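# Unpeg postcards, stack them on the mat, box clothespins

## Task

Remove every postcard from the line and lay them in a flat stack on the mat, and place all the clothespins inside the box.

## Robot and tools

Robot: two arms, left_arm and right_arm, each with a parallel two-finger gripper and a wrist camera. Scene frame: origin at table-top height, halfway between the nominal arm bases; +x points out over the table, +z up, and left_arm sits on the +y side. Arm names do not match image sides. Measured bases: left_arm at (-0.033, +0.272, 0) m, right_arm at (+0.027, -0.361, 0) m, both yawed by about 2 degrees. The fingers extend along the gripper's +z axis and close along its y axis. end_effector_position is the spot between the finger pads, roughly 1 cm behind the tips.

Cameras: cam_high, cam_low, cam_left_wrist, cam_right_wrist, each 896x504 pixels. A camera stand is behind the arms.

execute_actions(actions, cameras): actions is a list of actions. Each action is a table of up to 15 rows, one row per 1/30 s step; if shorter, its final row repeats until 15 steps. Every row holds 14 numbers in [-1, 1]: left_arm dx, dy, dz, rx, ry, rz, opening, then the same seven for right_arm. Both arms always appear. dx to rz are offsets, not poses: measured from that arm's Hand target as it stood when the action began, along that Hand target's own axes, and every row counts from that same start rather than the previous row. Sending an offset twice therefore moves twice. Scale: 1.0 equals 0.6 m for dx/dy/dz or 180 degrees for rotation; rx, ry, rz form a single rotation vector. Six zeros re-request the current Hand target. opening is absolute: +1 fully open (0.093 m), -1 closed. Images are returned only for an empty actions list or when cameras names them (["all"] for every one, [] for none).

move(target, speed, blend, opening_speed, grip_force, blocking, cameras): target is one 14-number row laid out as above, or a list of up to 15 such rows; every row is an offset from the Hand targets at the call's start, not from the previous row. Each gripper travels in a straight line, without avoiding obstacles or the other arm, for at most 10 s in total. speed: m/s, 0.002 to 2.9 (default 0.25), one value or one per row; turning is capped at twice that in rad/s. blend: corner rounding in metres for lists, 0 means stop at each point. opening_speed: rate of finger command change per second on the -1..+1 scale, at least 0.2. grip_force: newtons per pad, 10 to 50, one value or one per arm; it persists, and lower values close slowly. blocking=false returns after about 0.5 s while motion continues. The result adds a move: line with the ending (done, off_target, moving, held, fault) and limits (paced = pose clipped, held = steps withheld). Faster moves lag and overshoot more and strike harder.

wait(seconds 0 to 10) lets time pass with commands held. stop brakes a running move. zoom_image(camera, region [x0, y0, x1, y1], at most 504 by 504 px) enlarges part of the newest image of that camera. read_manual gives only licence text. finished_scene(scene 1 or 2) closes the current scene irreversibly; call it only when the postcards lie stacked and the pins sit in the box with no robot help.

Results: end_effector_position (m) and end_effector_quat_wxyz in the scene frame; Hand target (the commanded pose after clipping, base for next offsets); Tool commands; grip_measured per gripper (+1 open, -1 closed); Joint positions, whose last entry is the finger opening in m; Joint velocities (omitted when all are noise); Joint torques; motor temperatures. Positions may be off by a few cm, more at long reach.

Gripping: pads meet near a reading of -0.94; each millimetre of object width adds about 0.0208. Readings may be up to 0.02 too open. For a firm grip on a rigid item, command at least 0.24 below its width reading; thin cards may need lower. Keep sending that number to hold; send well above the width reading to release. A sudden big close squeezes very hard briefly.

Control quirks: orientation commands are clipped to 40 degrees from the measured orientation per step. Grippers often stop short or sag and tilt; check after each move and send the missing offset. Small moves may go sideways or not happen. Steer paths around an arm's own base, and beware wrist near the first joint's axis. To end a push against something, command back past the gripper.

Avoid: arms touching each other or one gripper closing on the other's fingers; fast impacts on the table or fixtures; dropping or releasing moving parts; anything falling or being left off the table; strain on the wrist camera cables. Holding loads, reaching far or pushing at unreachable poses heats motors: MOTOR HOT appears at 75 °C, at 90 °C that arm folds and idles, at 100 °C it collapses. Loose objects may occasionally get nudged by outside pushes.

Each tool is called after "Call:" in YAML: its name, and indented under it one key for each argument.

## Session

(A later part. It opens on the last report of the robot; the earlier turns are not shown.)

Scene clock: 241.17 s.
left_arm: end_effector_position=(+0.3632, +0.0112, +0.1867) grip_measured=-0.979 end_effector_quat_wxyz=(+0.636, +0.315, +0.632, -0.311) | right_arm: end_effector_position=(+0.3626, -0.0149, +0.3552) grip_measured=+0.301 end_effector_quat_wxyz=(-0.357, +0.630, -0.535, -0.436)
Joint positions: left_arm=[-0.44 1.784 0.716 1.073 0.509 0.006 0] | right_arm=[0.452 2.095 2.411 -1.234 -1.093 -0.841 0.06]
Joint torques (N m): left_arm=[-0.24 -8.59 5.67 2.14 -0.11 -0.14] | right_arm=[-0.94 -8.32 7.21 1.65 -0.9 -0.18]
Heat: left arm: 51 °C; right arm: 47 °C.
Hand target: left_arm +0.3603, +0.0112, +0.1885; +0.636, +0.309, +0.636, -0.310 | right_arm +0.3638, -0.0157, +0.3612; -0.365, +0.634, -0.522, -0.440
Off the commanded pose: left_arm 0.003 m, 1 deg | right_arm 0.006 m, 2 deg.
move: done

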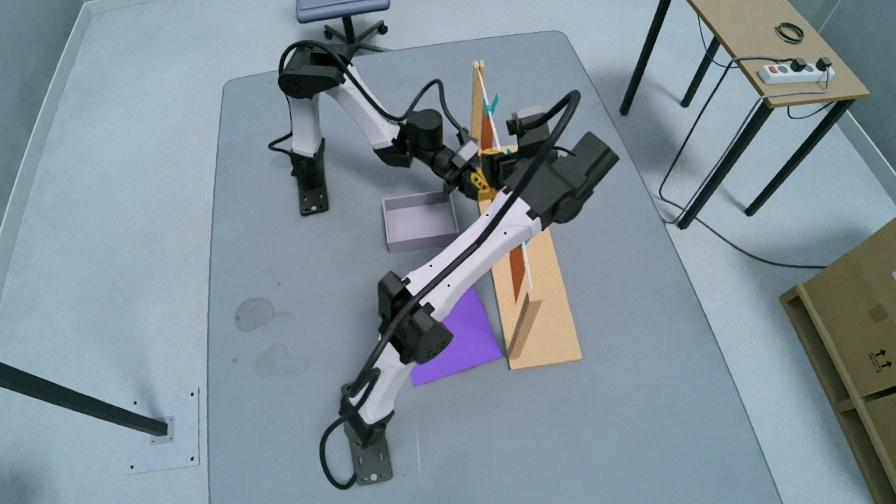

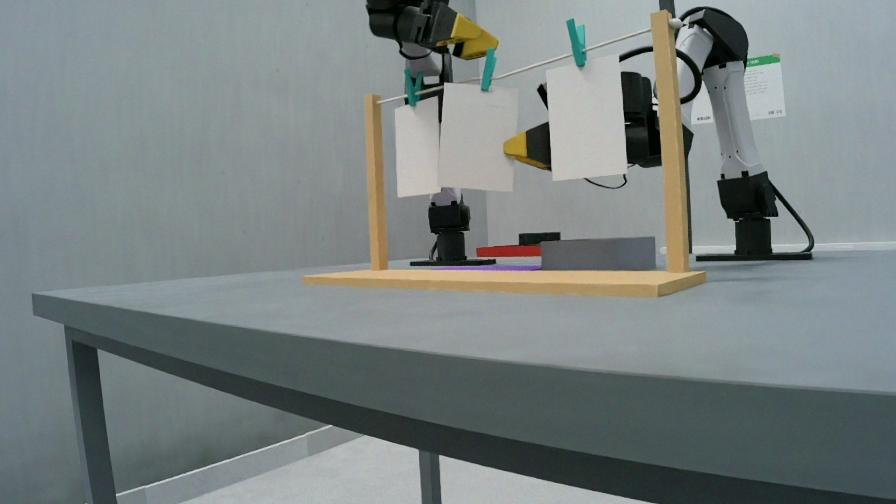

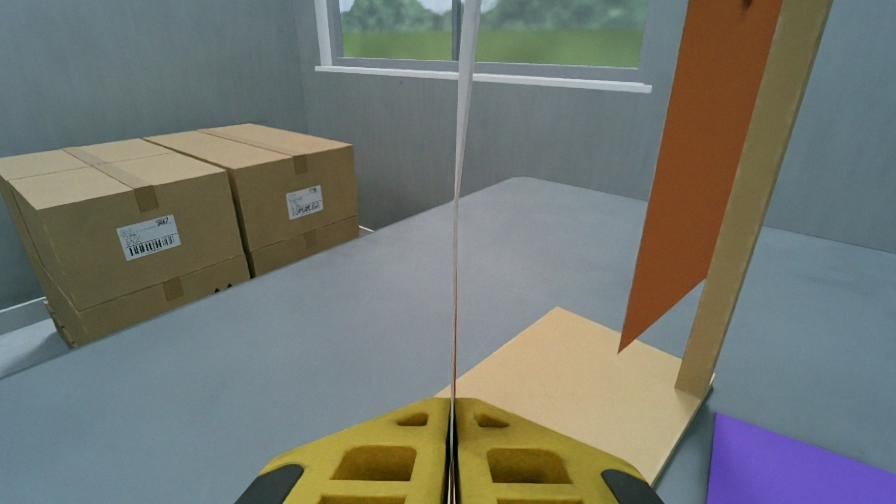

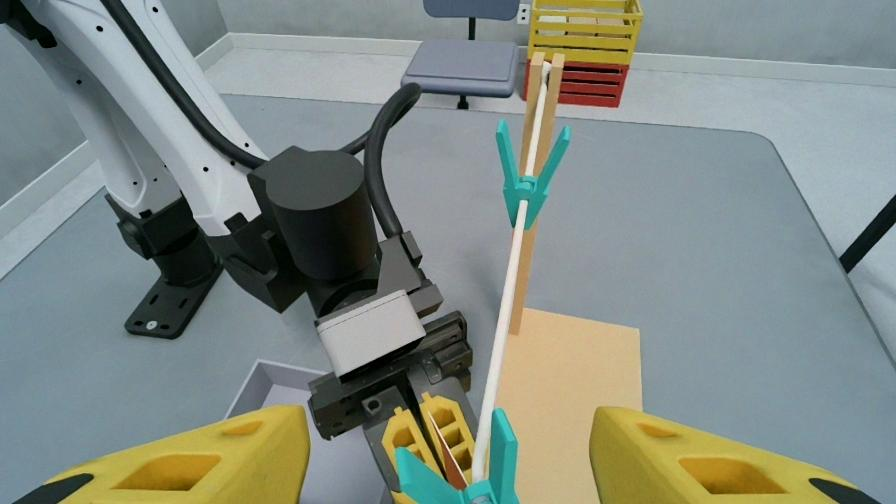

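Call:
move:
  target:
    - [0, 0, 0, 0, 0, 0, -1.0, 0.0084, -0.0014, 0.0104, 0, 0, 0, 0.3]
    - [0, 0, 0, 0, 0, 0, -1.0, 0.0084, -0.0014, 0.0104, 0, 0, 0, -0.74]
  speed: 0.04
  opening_speed: 0.5
  cameras: ["all"]

Call:
zoom_image:
  camera: "cam_right_wrist"
  region: [280, 330, 620, 504]

Call:
zoom_image:
  camera: "cam_low"
  region: [380, 0, 640, 220]

Scene clock: 266.87 s.
left_arm: end_effector_position=(+0.3632, +0.0112, +0.1867) grip_measured=-0.979 end_effector_quat_wxyz=(+0.636, +0.315, +0.632, -0.311) | right_arm: end_effector_position=(+0.3644, -0.0139, +0.3544) grip_measured=-0.739 end_effector_quat_wxyz=(-0.360, +0.631, -0.532, -0.435)
Joint positions: left_arm=[-0.44 1.784 0.716 1.073 0.509 0.006 0] | right_arm=[0.452 2.095 2.404 -1.218 -1.093 -0.841 0.01]
Joint torques (N m): left_arm=[-0.29 -8.42 5.89 2.09 -0.1 -0.18] | right_arm=[-0.08 -9.14 4.18 1.92 -0.83 -0.11]
Motor temperatures (°C): left_arm=[31 42 49 54 29 29 31] | right_arm=[31 51 42 42 31 29 30]
Heat: left arm: 54 °C; right arm: 51 °C.
Hand target: left_arm +0.3603, +0.0112, +0.1885; +0.636, +0.309, +0.636, -0.310 | right_arm +0.3638, -0.0116, +0.3542; -0.364, +0.633, -0.522, -0.440
Off the commanded pose: left_arm 0.003 m, 1 deg | right_arm 0.002 m, 1 deg.
move: done

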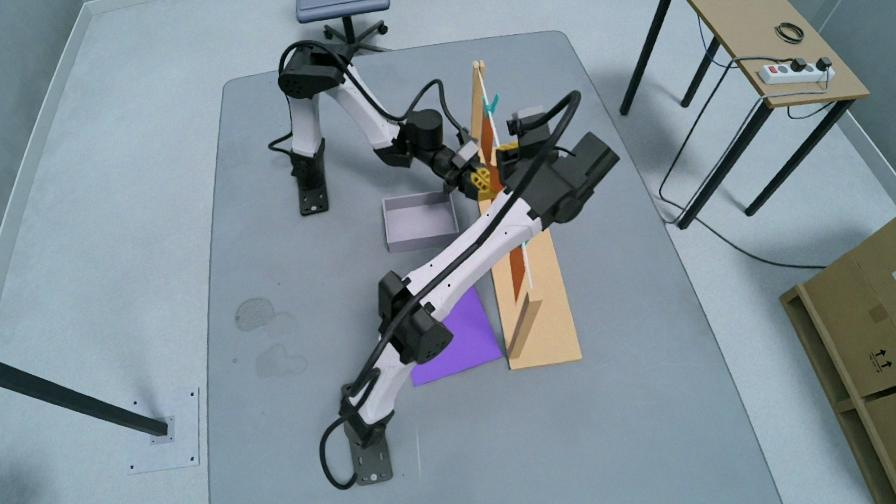

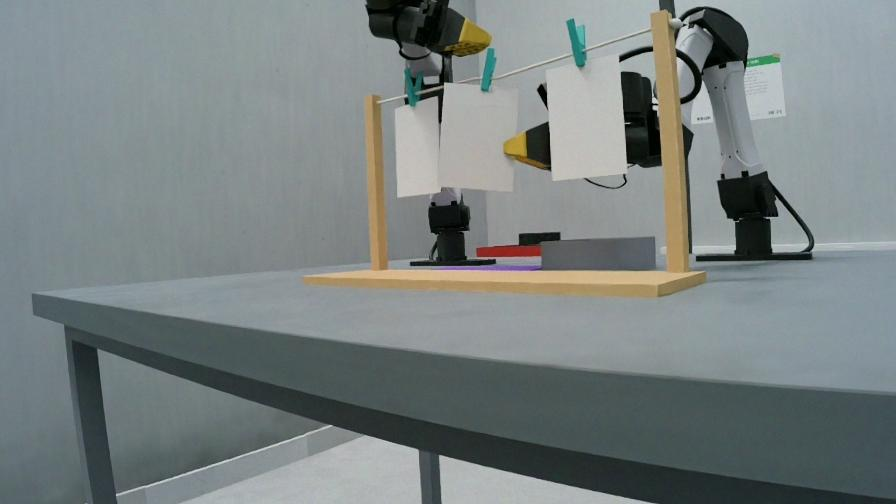

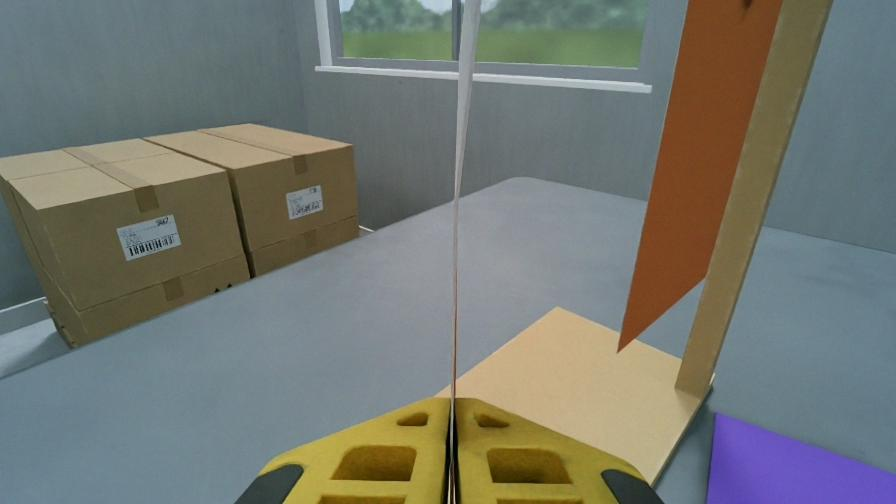

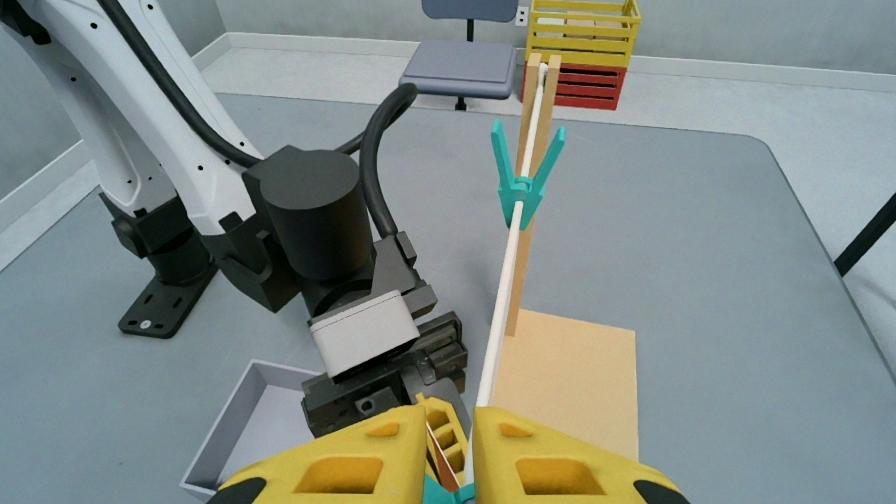

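Scaled by 1.482.

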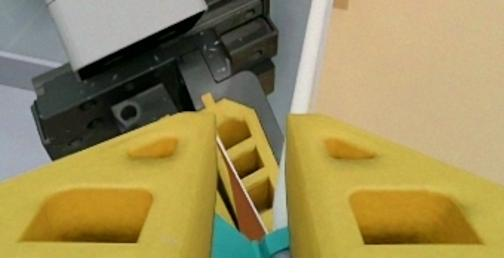

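Scaled by 1.938.

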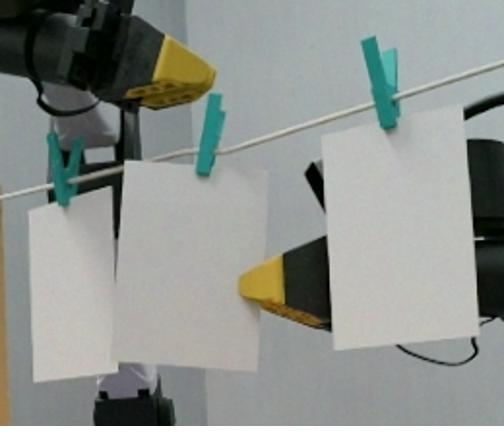

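Call:
move:
  target:
    - [0, 0, 0, 0, 0, 0, -1.0, 0, 0, 0, 0, 0, 0, 0.3]
    - [0, 0, 0, 0, 0, 0, -1.0, 0.01, 0, 0.0305, 0, 0, 0, 0.3]
  speed: 0.04
  cameras: ["cam_right_wrist", "cam_low"]

Call:
zoom_image:
  camera: "cam_low"
  region: [380, 0, 640, 220]

Scene clock: 301.10 s.
left_arm: end_effector_position=(+0.3632, +0.0112, +0.1867) grip_measured=-0.979 end_effector_quat_wxyz=(+0.636, +0.315, +0.632, -0.311) | right_arm: end_effector_position=(+0.3669, +0.0047, +0.3281) grip_measured=+0.299 end_effector_quat_wxyz=(-0.347, +0.628, -0.534, -0.447)
Joint positions: left_arm=[-0.44 1.784 0.716 1.073 0.509 0.006 0] | right_arm=[0.484 2.095 2.281 -1.083 -1.093 -0.793 0.06]
Joint torques (N m): left_arm=[-0.29 -8.55 5.81 2.19 -0.03 -0.07] | right_arm=[0.09 -12.36 4.53 1.97 -0.57 -0.01]
Motor temperatures (°C): left_arm=[31 44 48 55 29 29 31] | right_arm=[31 54 38 42 31 29 30]
Heat: left arm: 55 °C; right arm: 54 °C.
Hand target: left_arm +0.3603, +0.0112, +0.1885; +0.636, +0.309, +0.636, -0.310 | right_arm +0.3610, +0.0033, +0.3422; -0.364, +0.634, -0.522, -0.440
Off the commanded pose: left_arm 0.003 m, 1 deg | right_arm 0.015 m, 3 deg.
move: off_target (right_arm)
Images, in order (width x height): cam_low 896x504, cam_right_wrist 896x504.

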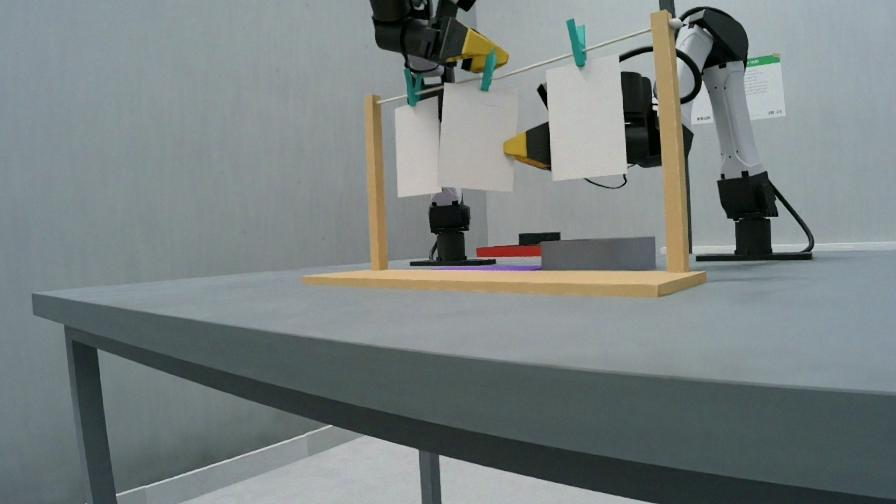

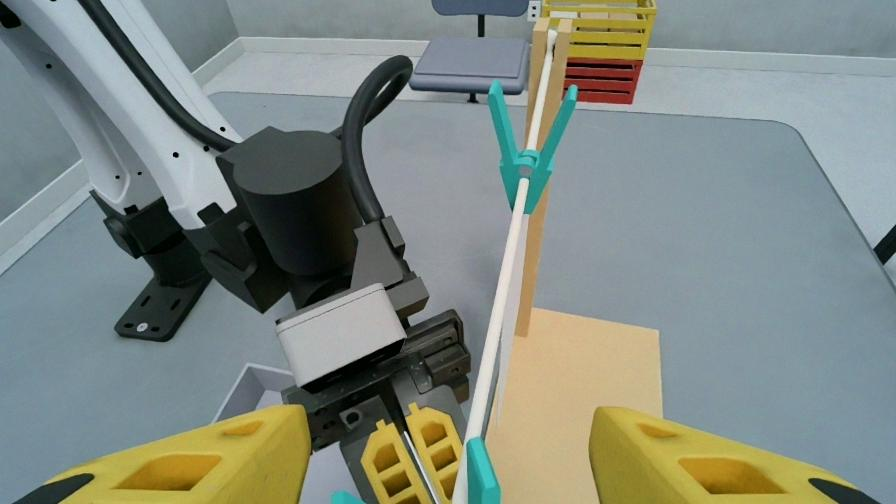

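Scaled by 1.938.

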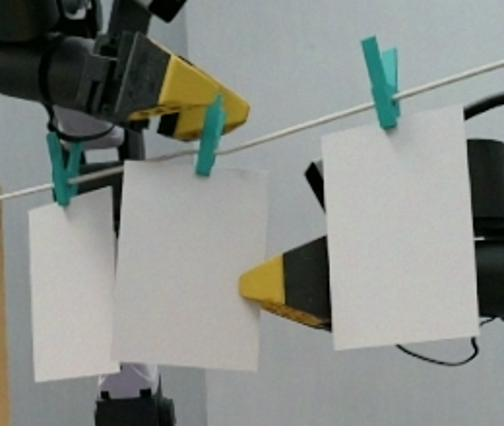

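Call:
move:
  target:
    - [0, 0, 0, 0, 0, 0, -1.0, 0, 0.0145, 0, 0, 0, 0, 0.3]
    - [0, 0, 0, 0, 0, 0, -1.0, 0, 0.0145, 0, 0, 0, 0, -0.72]
  speed: 0.04
  opening_speed: 0.5
  cameras: ["all"]

Call:
zoom_image:
  camera: "cam_right_wrist"
  region: [280, 330, 620, 504]

Call:
zoom_image:
  camera: "cam_low"
  region: [380, 0, 640, 220]

Scene clock: 335.87 s.
left_arm: end_effector_position=(+0.3632, +0.0106, +0.1845) grip_measured=-0.979 end_effector_quat_wxyz=(+0.633, +0.314, +0.635, -0.311) | right_arm: end_effector_position=(+0.3587, +0.0017, +0.3316) grip_measured=-0.716 end_effector_quat_wxyz=(-0.350, +0.627, -0.534, -0.446)
Joint positions: left_arm=[-0.442 1.784 0.716 1.063 0.504 0.006 0] | right_arm=[0.488 2.039 2.204 -1.042 -1.089 -0.778 0.011]
Joint velocities: left_arm=[within noise] | right_arm=[-0.017 0.012 -0.002 -0.095 0.037 -0.051 0.005]
Joint torques (N m): left_arm=[-0.12 -8.57 5.61 2.28 0 -0.12] | right_arm=[0.4 -11.54 4.55 1.97 -0.56 -0.05]
Motor temperatures (°C): left_arm=[31 45 47 56 29 29 31] | right_arm=[31 61 37 42 31 29 30]
Heat: left arm: 56 °C; right arm: 61 °C.
Hand target: left_arm +0.3603, +0.0113, +0.1885; +0.636, +0.309, +0.636, -0.310 | right_arm +0.3524, +0.0017, +0.3422; -0.364, +0.634, -0.522, -0.440
Off the commanded pose: left_arm 0.005 m, 1 deg | right_arm 0.012 m, 2 deg.
move: off_target (right_arm); target 2's new opening was sent with right_arm's hand 0.014 m and 3 deg from that target

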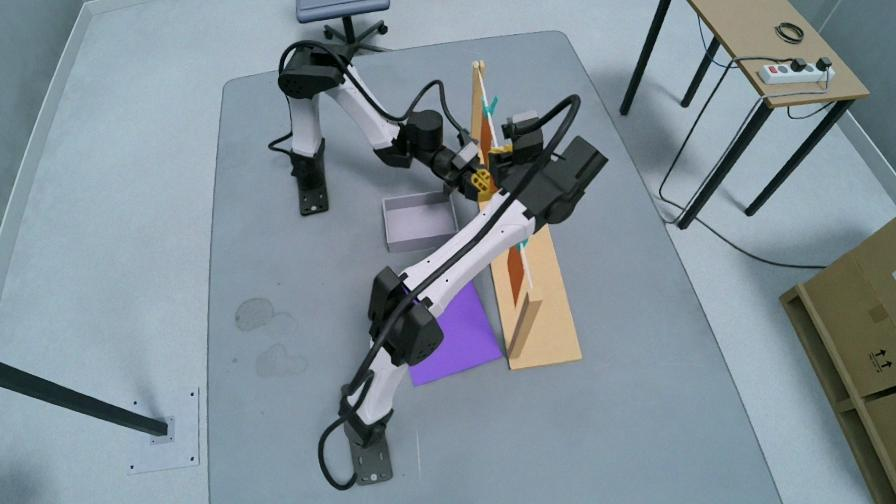

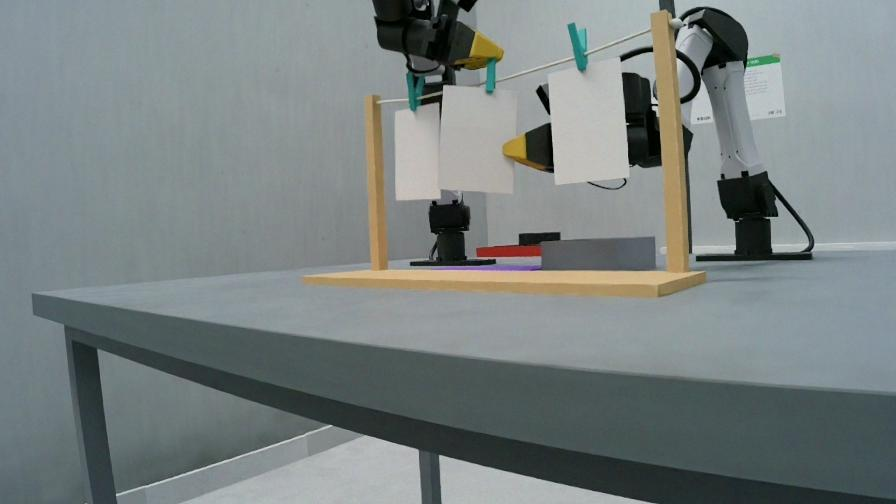

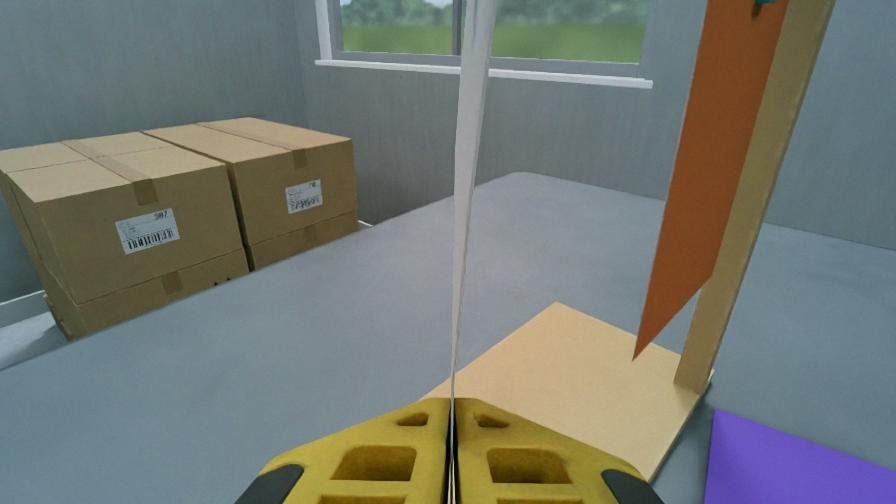

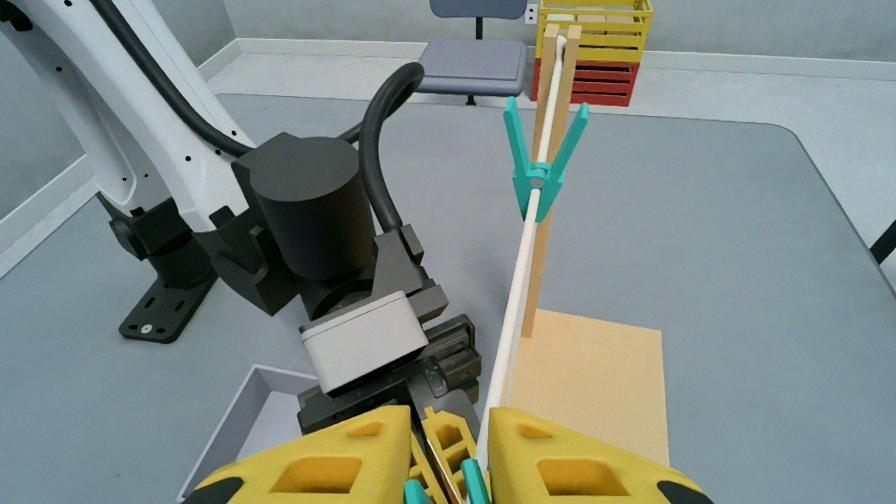

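Scaled by 1.482.

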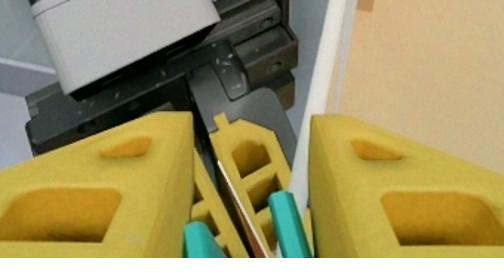

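Scaled by 1.938.

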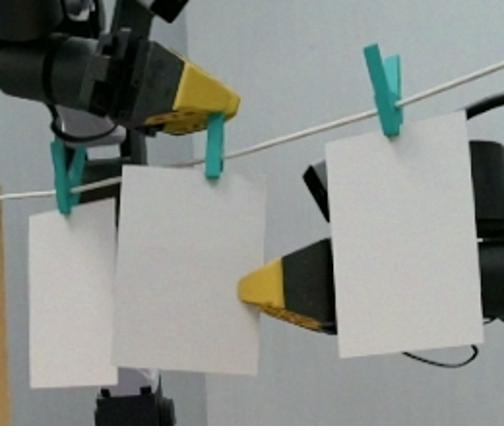

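Call:
move:
  target: [0, 0, 0, 0, 0, 0, -1.0, -0.0725, 0.003, -0.0442, 0, 0, 0, -0.75]
  speed: 0.06
  opening_speed: 0.5
  cameras: ["all"]

Call:
zoom_image:
  camera: "cam_low"
  region: [380, 0, 640, 220]

Scene clock: 348.63 s.
left_arm: end_effector_position=(+0.3632, +0.0107, +0.1845) grip_measured=-0.979 end_effector_quat_wxyz=(+0.633, +0.314, +0.635, -0.311) | right_arm: end_effector_position=(+0.3506, -0.0068, +0.3895) grip_measured=-0.749 end_effector_quat_wxyz=(-0.361, +0.628, -0.530, -0.441)
Joint positions: left_arm=[-0.442 1.784 0.716 1.063 0.504 0.006 0] | right_arm=[0.481 2.226 2.788 -1.418 -1.088 -0.78 0.009]
Joint torques (N m): left_arm=[0.06 -8.39 5.65 2.29 0.04 -0.13] | right_arm=[-0.91 -8.44 6.22 1.73 -0.71 -0.16]
Motor temperatures (°C): left_arm=[31 45 47 55 29 29 31] | right_arm=[31 61 37 41 31 29 30]
Heat: left arm: 55 °C; right arm: 61 °C.
Hand target: left_arm +0.3604, +0.0113, +0.1885; +0.636, +0.309, +0.636, -0.310 | right_arm +0.3524, -0.0083, +0.3921; -0.364, +0.634, -0.522, -0.440
Off the commanded pose: left_arm 0.005 m, 1 deg | right_arm 0.004 m, 1 deg.
move: done

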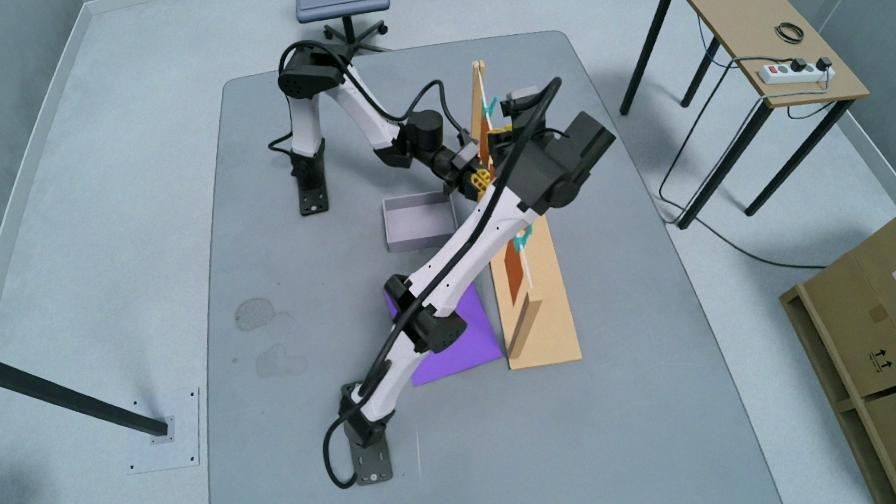

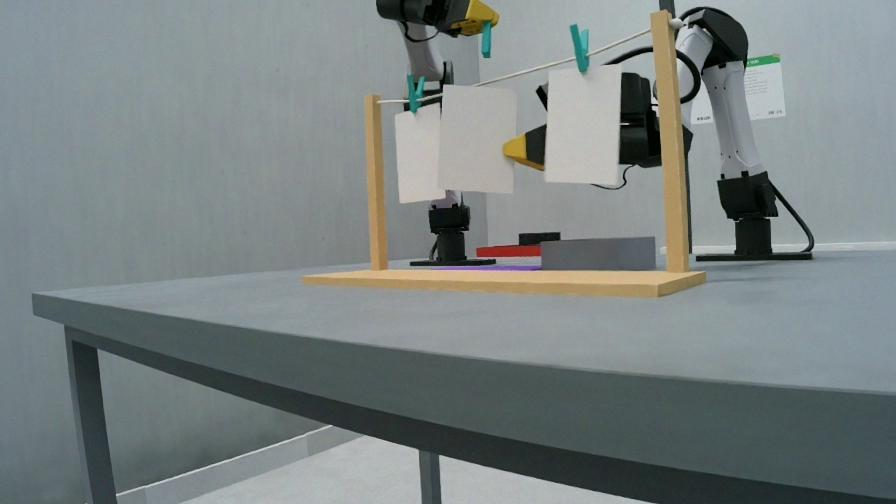

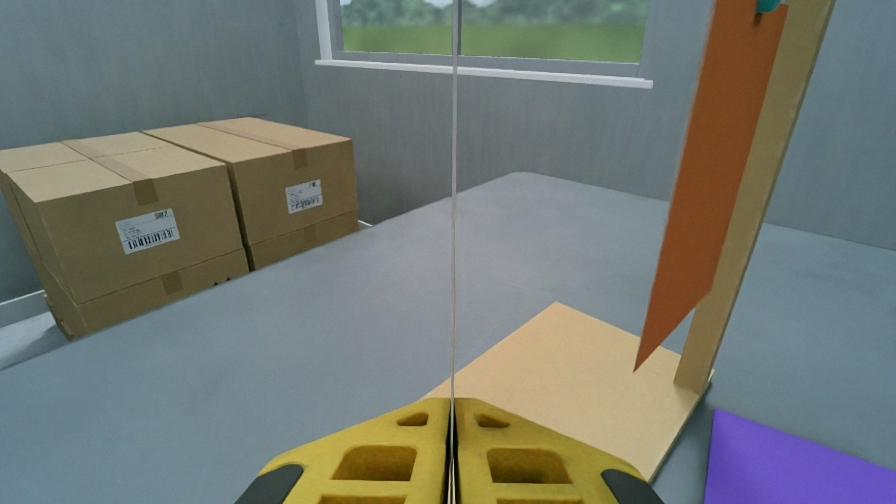

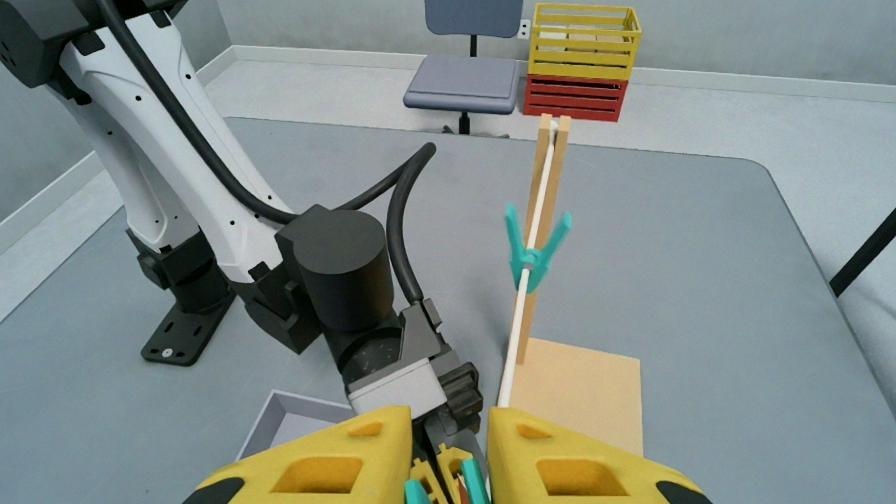

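Scaled by 1.938.

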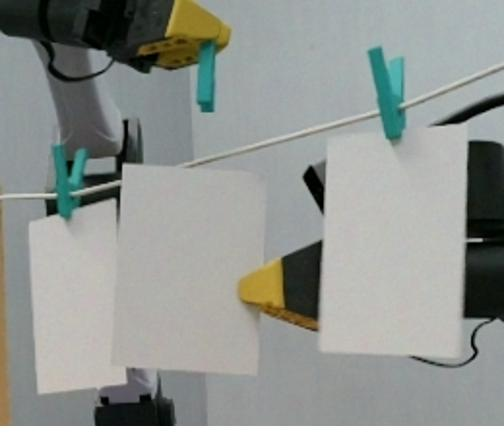

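Call:
move:
  target:
    - [0.05, 0, 0, 0, 0, 0, -1.0, 0.0135, 0.088, -0.013, 0, 0, 0, -0.75]
    - [0.05, 0, -0.1354, 0, 0, 0, -1.0, 0.0846, 0.1483, -0.0376, 0.066, 0.01, 0.028, -0.75]
    - [-0.1025, 0.0352, -0.4782, 0, 0, 0, -1.0, 0.2865, 0.2093, 0.1457, 0.1334, 0.02, 0.0552, -0.75]
  speed: [0.08, 0.1, 0.18]
  blend: [0.01, 0.02, 0]
  cameras: ["all"]

Scene clock: 389.90 s.
left_arm: end_effector_position=(+0.2011, +0.2491, +0.2422) grip_measured=-0.979 end_effector_quat_wxyz=(+0.637, +0.296, +0.643, -0.306) | right_arm: end_effector_position=(+0.2255, -0.0123, +0.1991) grip_measured=-0.749 end_effector_quat_wxyz=(+0.424, -0.513, +0.669, +0.330)
Joint positions: left_arm=[0.668 0.919 0.291 0.826 1.579 -0.215 0] | right_arm=[0.866 1.289 0.796 0.022 -0.373 -0.177 0.009]
Joint velocities: left_arm=[within noise] | right_arm=[-0.002 0.027 -0.002 0.037 0.051 0.007 0.017]
Joint torques (N m): left_arm=[0.76 -1.31 9.43 1.42 0.07 -0.14] | right_arm=[0.38 -4.11 5.46 3.01 -0.12 0.08]
Motor temperatures (°C): left_arm=[31 45 47 55 29 29 31] | right_arm=[31 53 39 41 31 29 31]
Heat: left arm: 55 °C; right arm: 53 °C.
Hand target: left_arm +0.2002, +0.2503, +0.2497; +0.636, +0.309, +0.636, -0.310 | right_arm +0.2254, -0.0102, +0.2003; +0.432, -0.510, +0.666, +0.331
Off the commanded pose: left_arm 0.008 m, 2 deg | right_arm 0.002 m, 1 deg.
joint sent to its limit (left arm) — joint 5 (wrist yaw), upper limit. The joint targets still meet the commanded pose.
move: done

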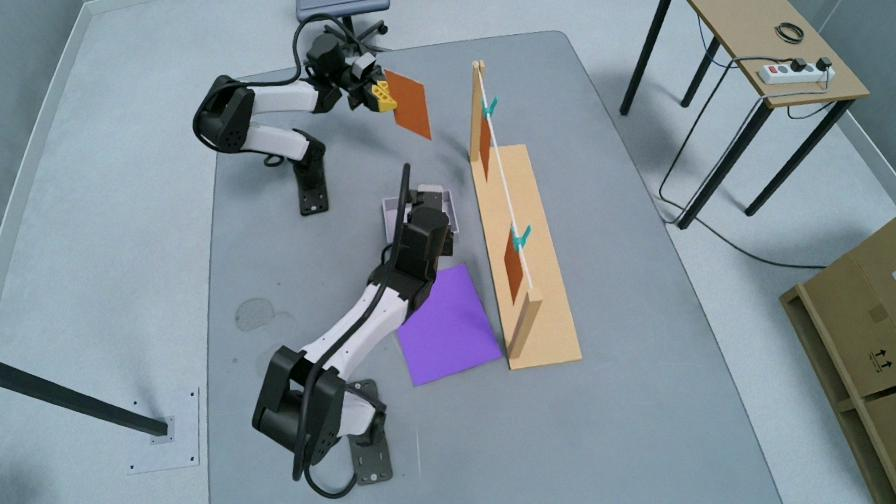

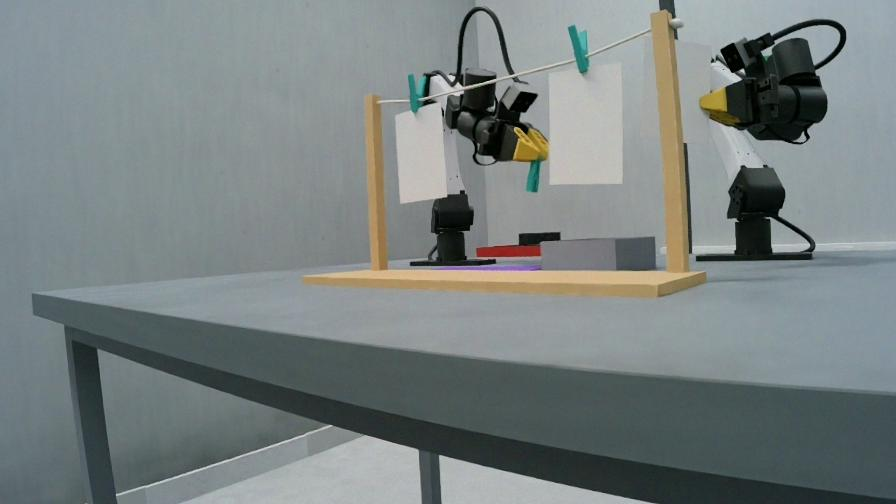

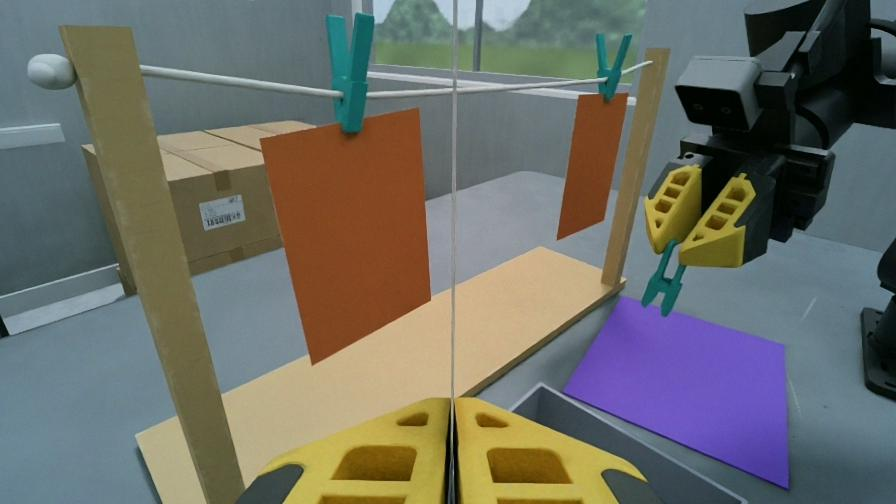

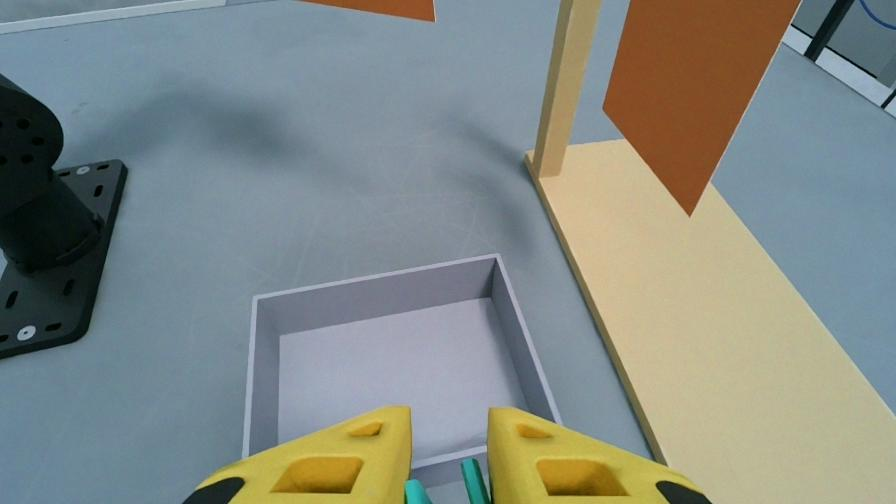

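Call:
move:
  target:
    - [0, 0, 0, 0, 0, 0, -1.0, 0.1438, 0.058, 0.2302, 0, 0, 0, -0.75]
    - [0, 0, 0, 0, 0, 0, -1.0, 0.1438, 0.058, 0.2302, 0, 0, 0, -0.1]
    - [0, 0, 0, 0, 0, 0, -1.0, 0.0, 0, 0.05, 0, 0, 0, -0.1]
  speed: [0.12, 0.1, 0.12]
  opening_speed: 1.0
  cameras: ["all"]

Scene clock: 423.60 s.
left_arm: end_effector_position=(+0.2011, +0.2491, +0.2422) grip_measured=-0.979 end_effector_quat_wxyz=(+0.636, +0.296, +0.643, -0.307) | right_arm: end_effector_position=(+0.2303, +0.0117, +0.1677) grip_measured=-0.101 end_effector_quat_wxyz=(+0.414, -0.510, +0.683, +0.320)
Joint positions: left_arm=[0.668 0.919 0.291 0.826 1.579 -0.216 0] | right_arm=[0.917 1.426 0.796 0.134 -0.31 -0.147 0.04]
Joint torques (N m): left_arm=[0.95 -1.44 9.52 1.41 0.01 -0.17] | right_arm=[-0.83 -6.27 8.2 2.73 -0.43 -0.07]
Motor temperatures (°C): left_arm=[31 38 51 50 29 29 31] | right_arm=[31 48 38 46 31 29 31]
Heat: left arm: 51 °C; right arm: 48 °C.
Hand target: left_arm +0.2006, +0.2498, +0.2496; +0.638, +0.303, +0.641, -0.302 (not the last commanded pose) | right_arm +0.2325, +0.0163, +0.1881; +0.432, -0.510, +0.666, +0.331
Off the commanded pose: left_arm 0.008 m, 2 deg | right_arm 0.021 m, 3 deg.
move: off_target (right_arm)

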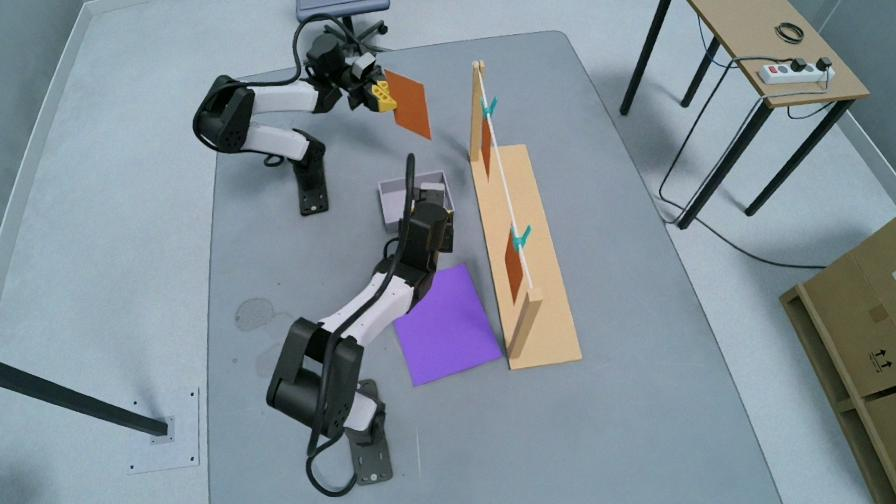

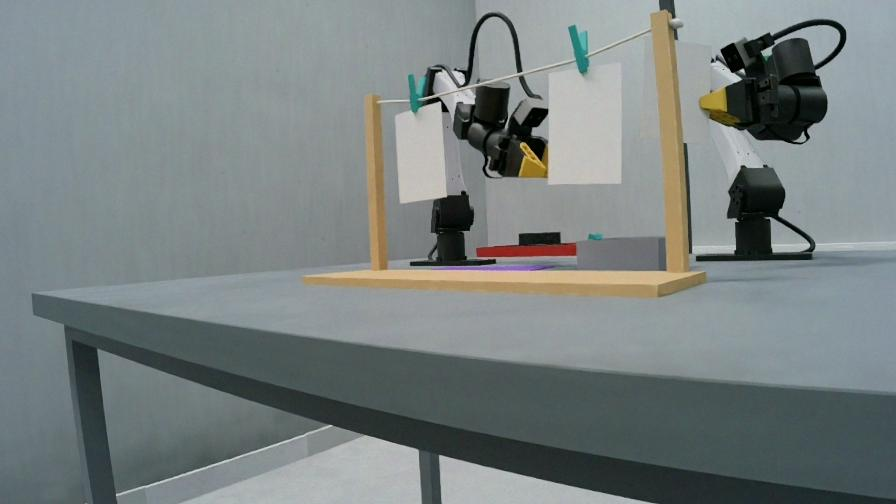

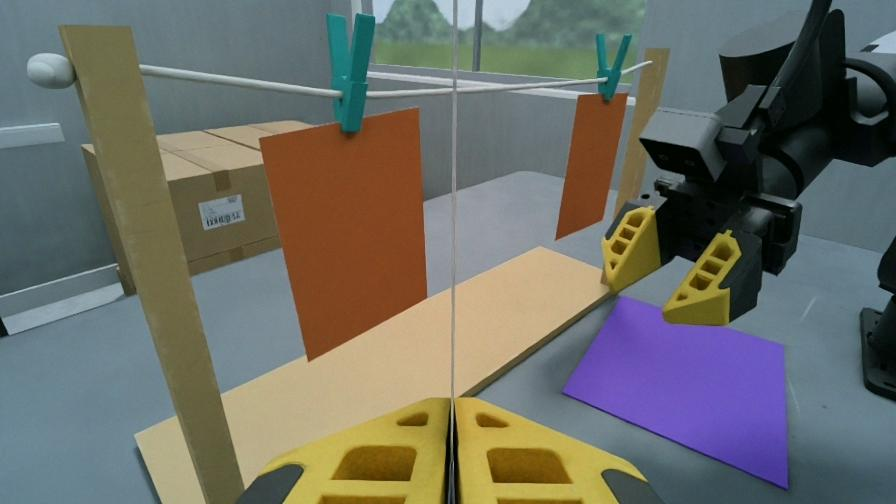

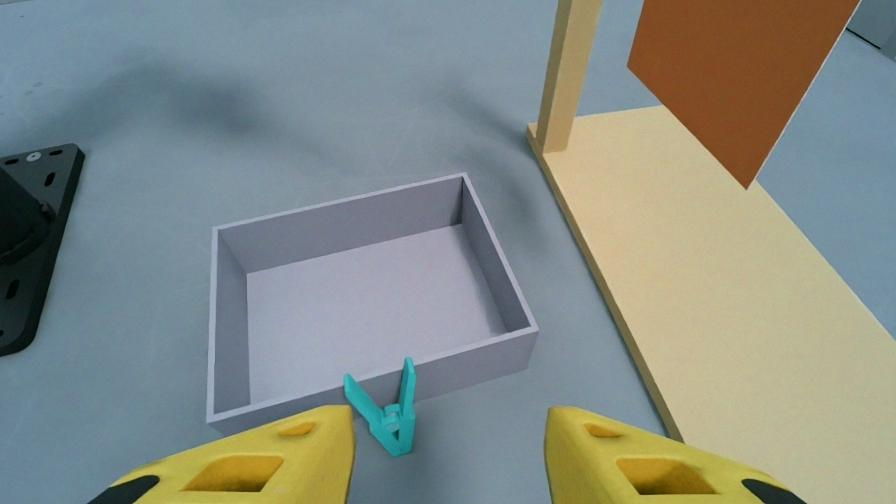

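Call:
zoom_image:
  camera: "cam_right_wrist"
  region: [200, 300, 560, 480]

Call:
zoom_image:
  camera: "cam_low"
  region: [560, 210, 700, 290]

Call:
zoom_image:
  camera: "cam_high"
  region: [370, 160, 470, 250]

Scaled by 1.400.

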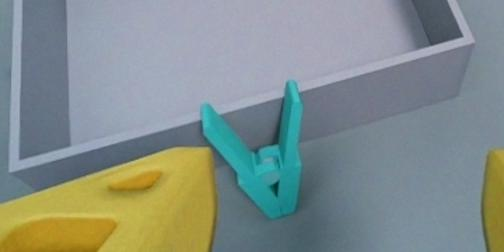

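Scaled by 3.600.

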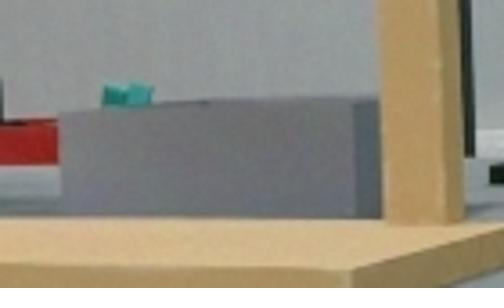

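Scaled by 5.040.

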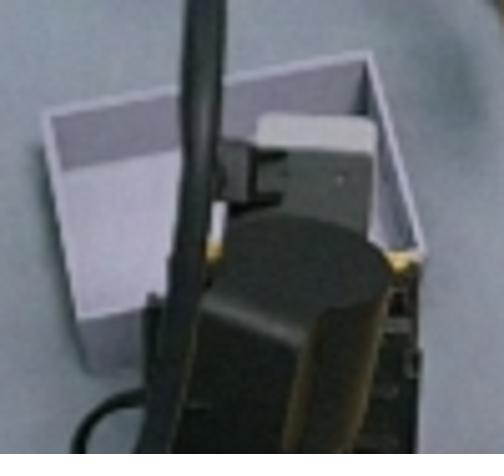

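Call:
move:
  target: [0, 0, 0, 0, 0, 0, -1.0, 0.2235, 0.0338, 0.0967, -0.0523, -0.0334, -0.0202, 0.1]
  speed: 0.1
  cameras: ["cam_right_wrist", "cam_low", "cam_high"]

Scene clock: 466.00 s.
left_arm: end_effector_position=(+0.2011, +0.2491, +0.2422) grip_measured=-0.979 end_effector_quat_wxyz=(+0.636, +0.296, +0.643, -0.307) | right_arm: end_effector_position=(+0.2120, +0.0213, +0.0417) grip_measured=+0.099 end_effector_quat_wxyz=(+0.430, -0.548, +0.600, +0.394)
Joint positions: left_arm=[0.668 0.919 0.291 0.826 1.579 -0.216 0] | right_arm=[0.886 1.958 0.523 1.055 -0.528 -0.197 0.05]
Joint torques (N m): left_arm=[0.72 -1.55 9.25 1.41 0.09 -0.09] | right_arm=[-0.98 -5.6 2.82 2.97 -0.37 0.02]
Heat: left arm: 54 °C; right arm: 48 °C.
Hand target: left_arm +0.2006, +0.2498, +0.2496; +0.638, +0.303, +0.641, -0.302 | right_arm +0.2126, +0.0201, +0.0419; +0.434, -0.547, +0.596, +0.397
Off the commanded pose: left_arm 0.007 m, 1 deg | right_arm 0.001 m, 1 deg.
move: done
Images, in order (width x height): cam_high 896x504, cam_low 896x504, cam_right_wrist 896x504.

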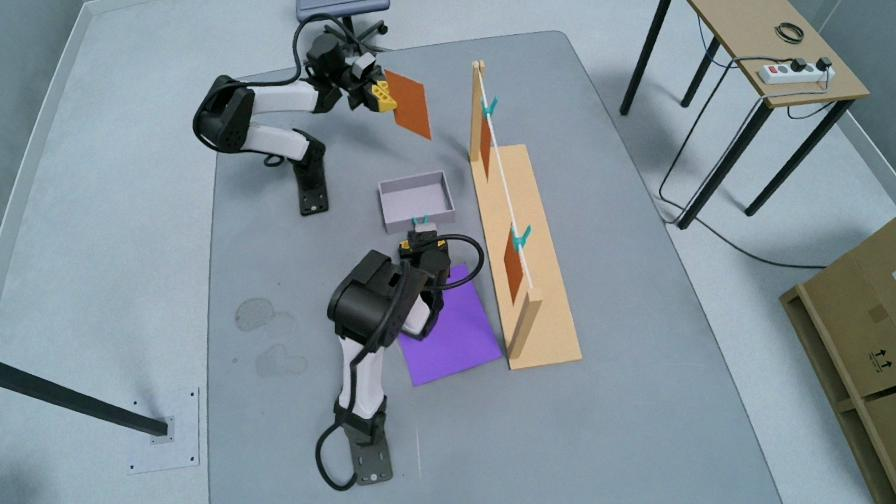

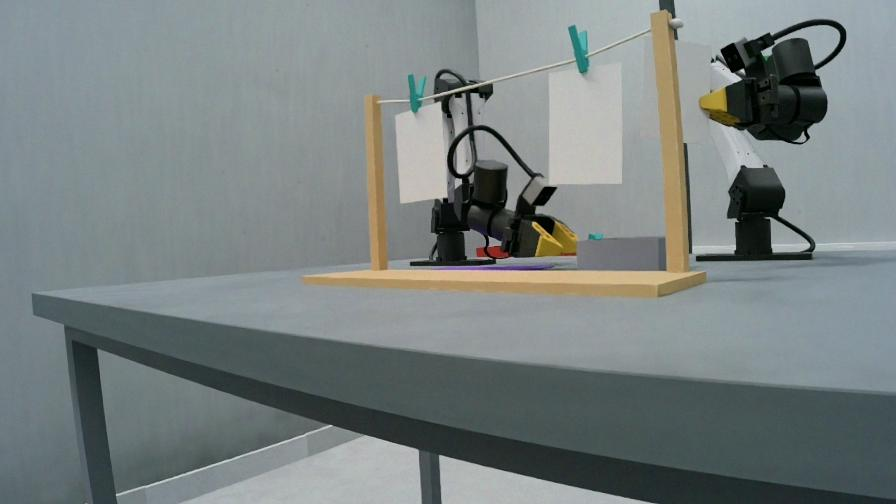

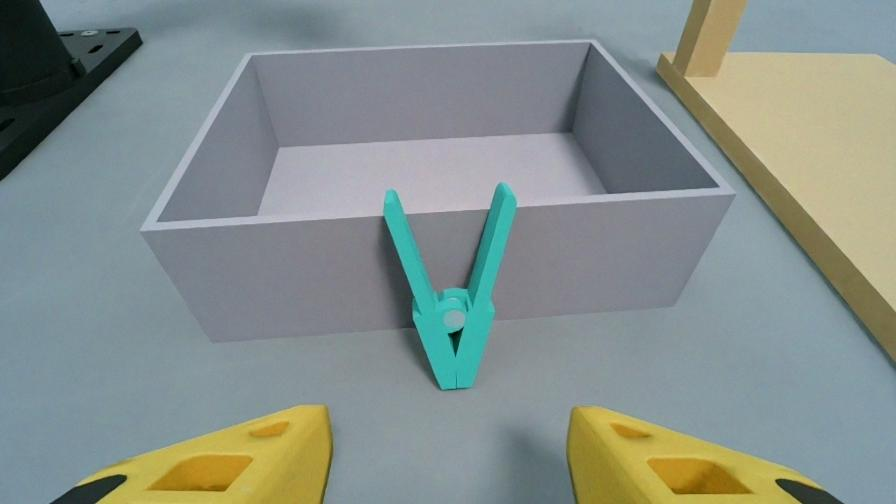

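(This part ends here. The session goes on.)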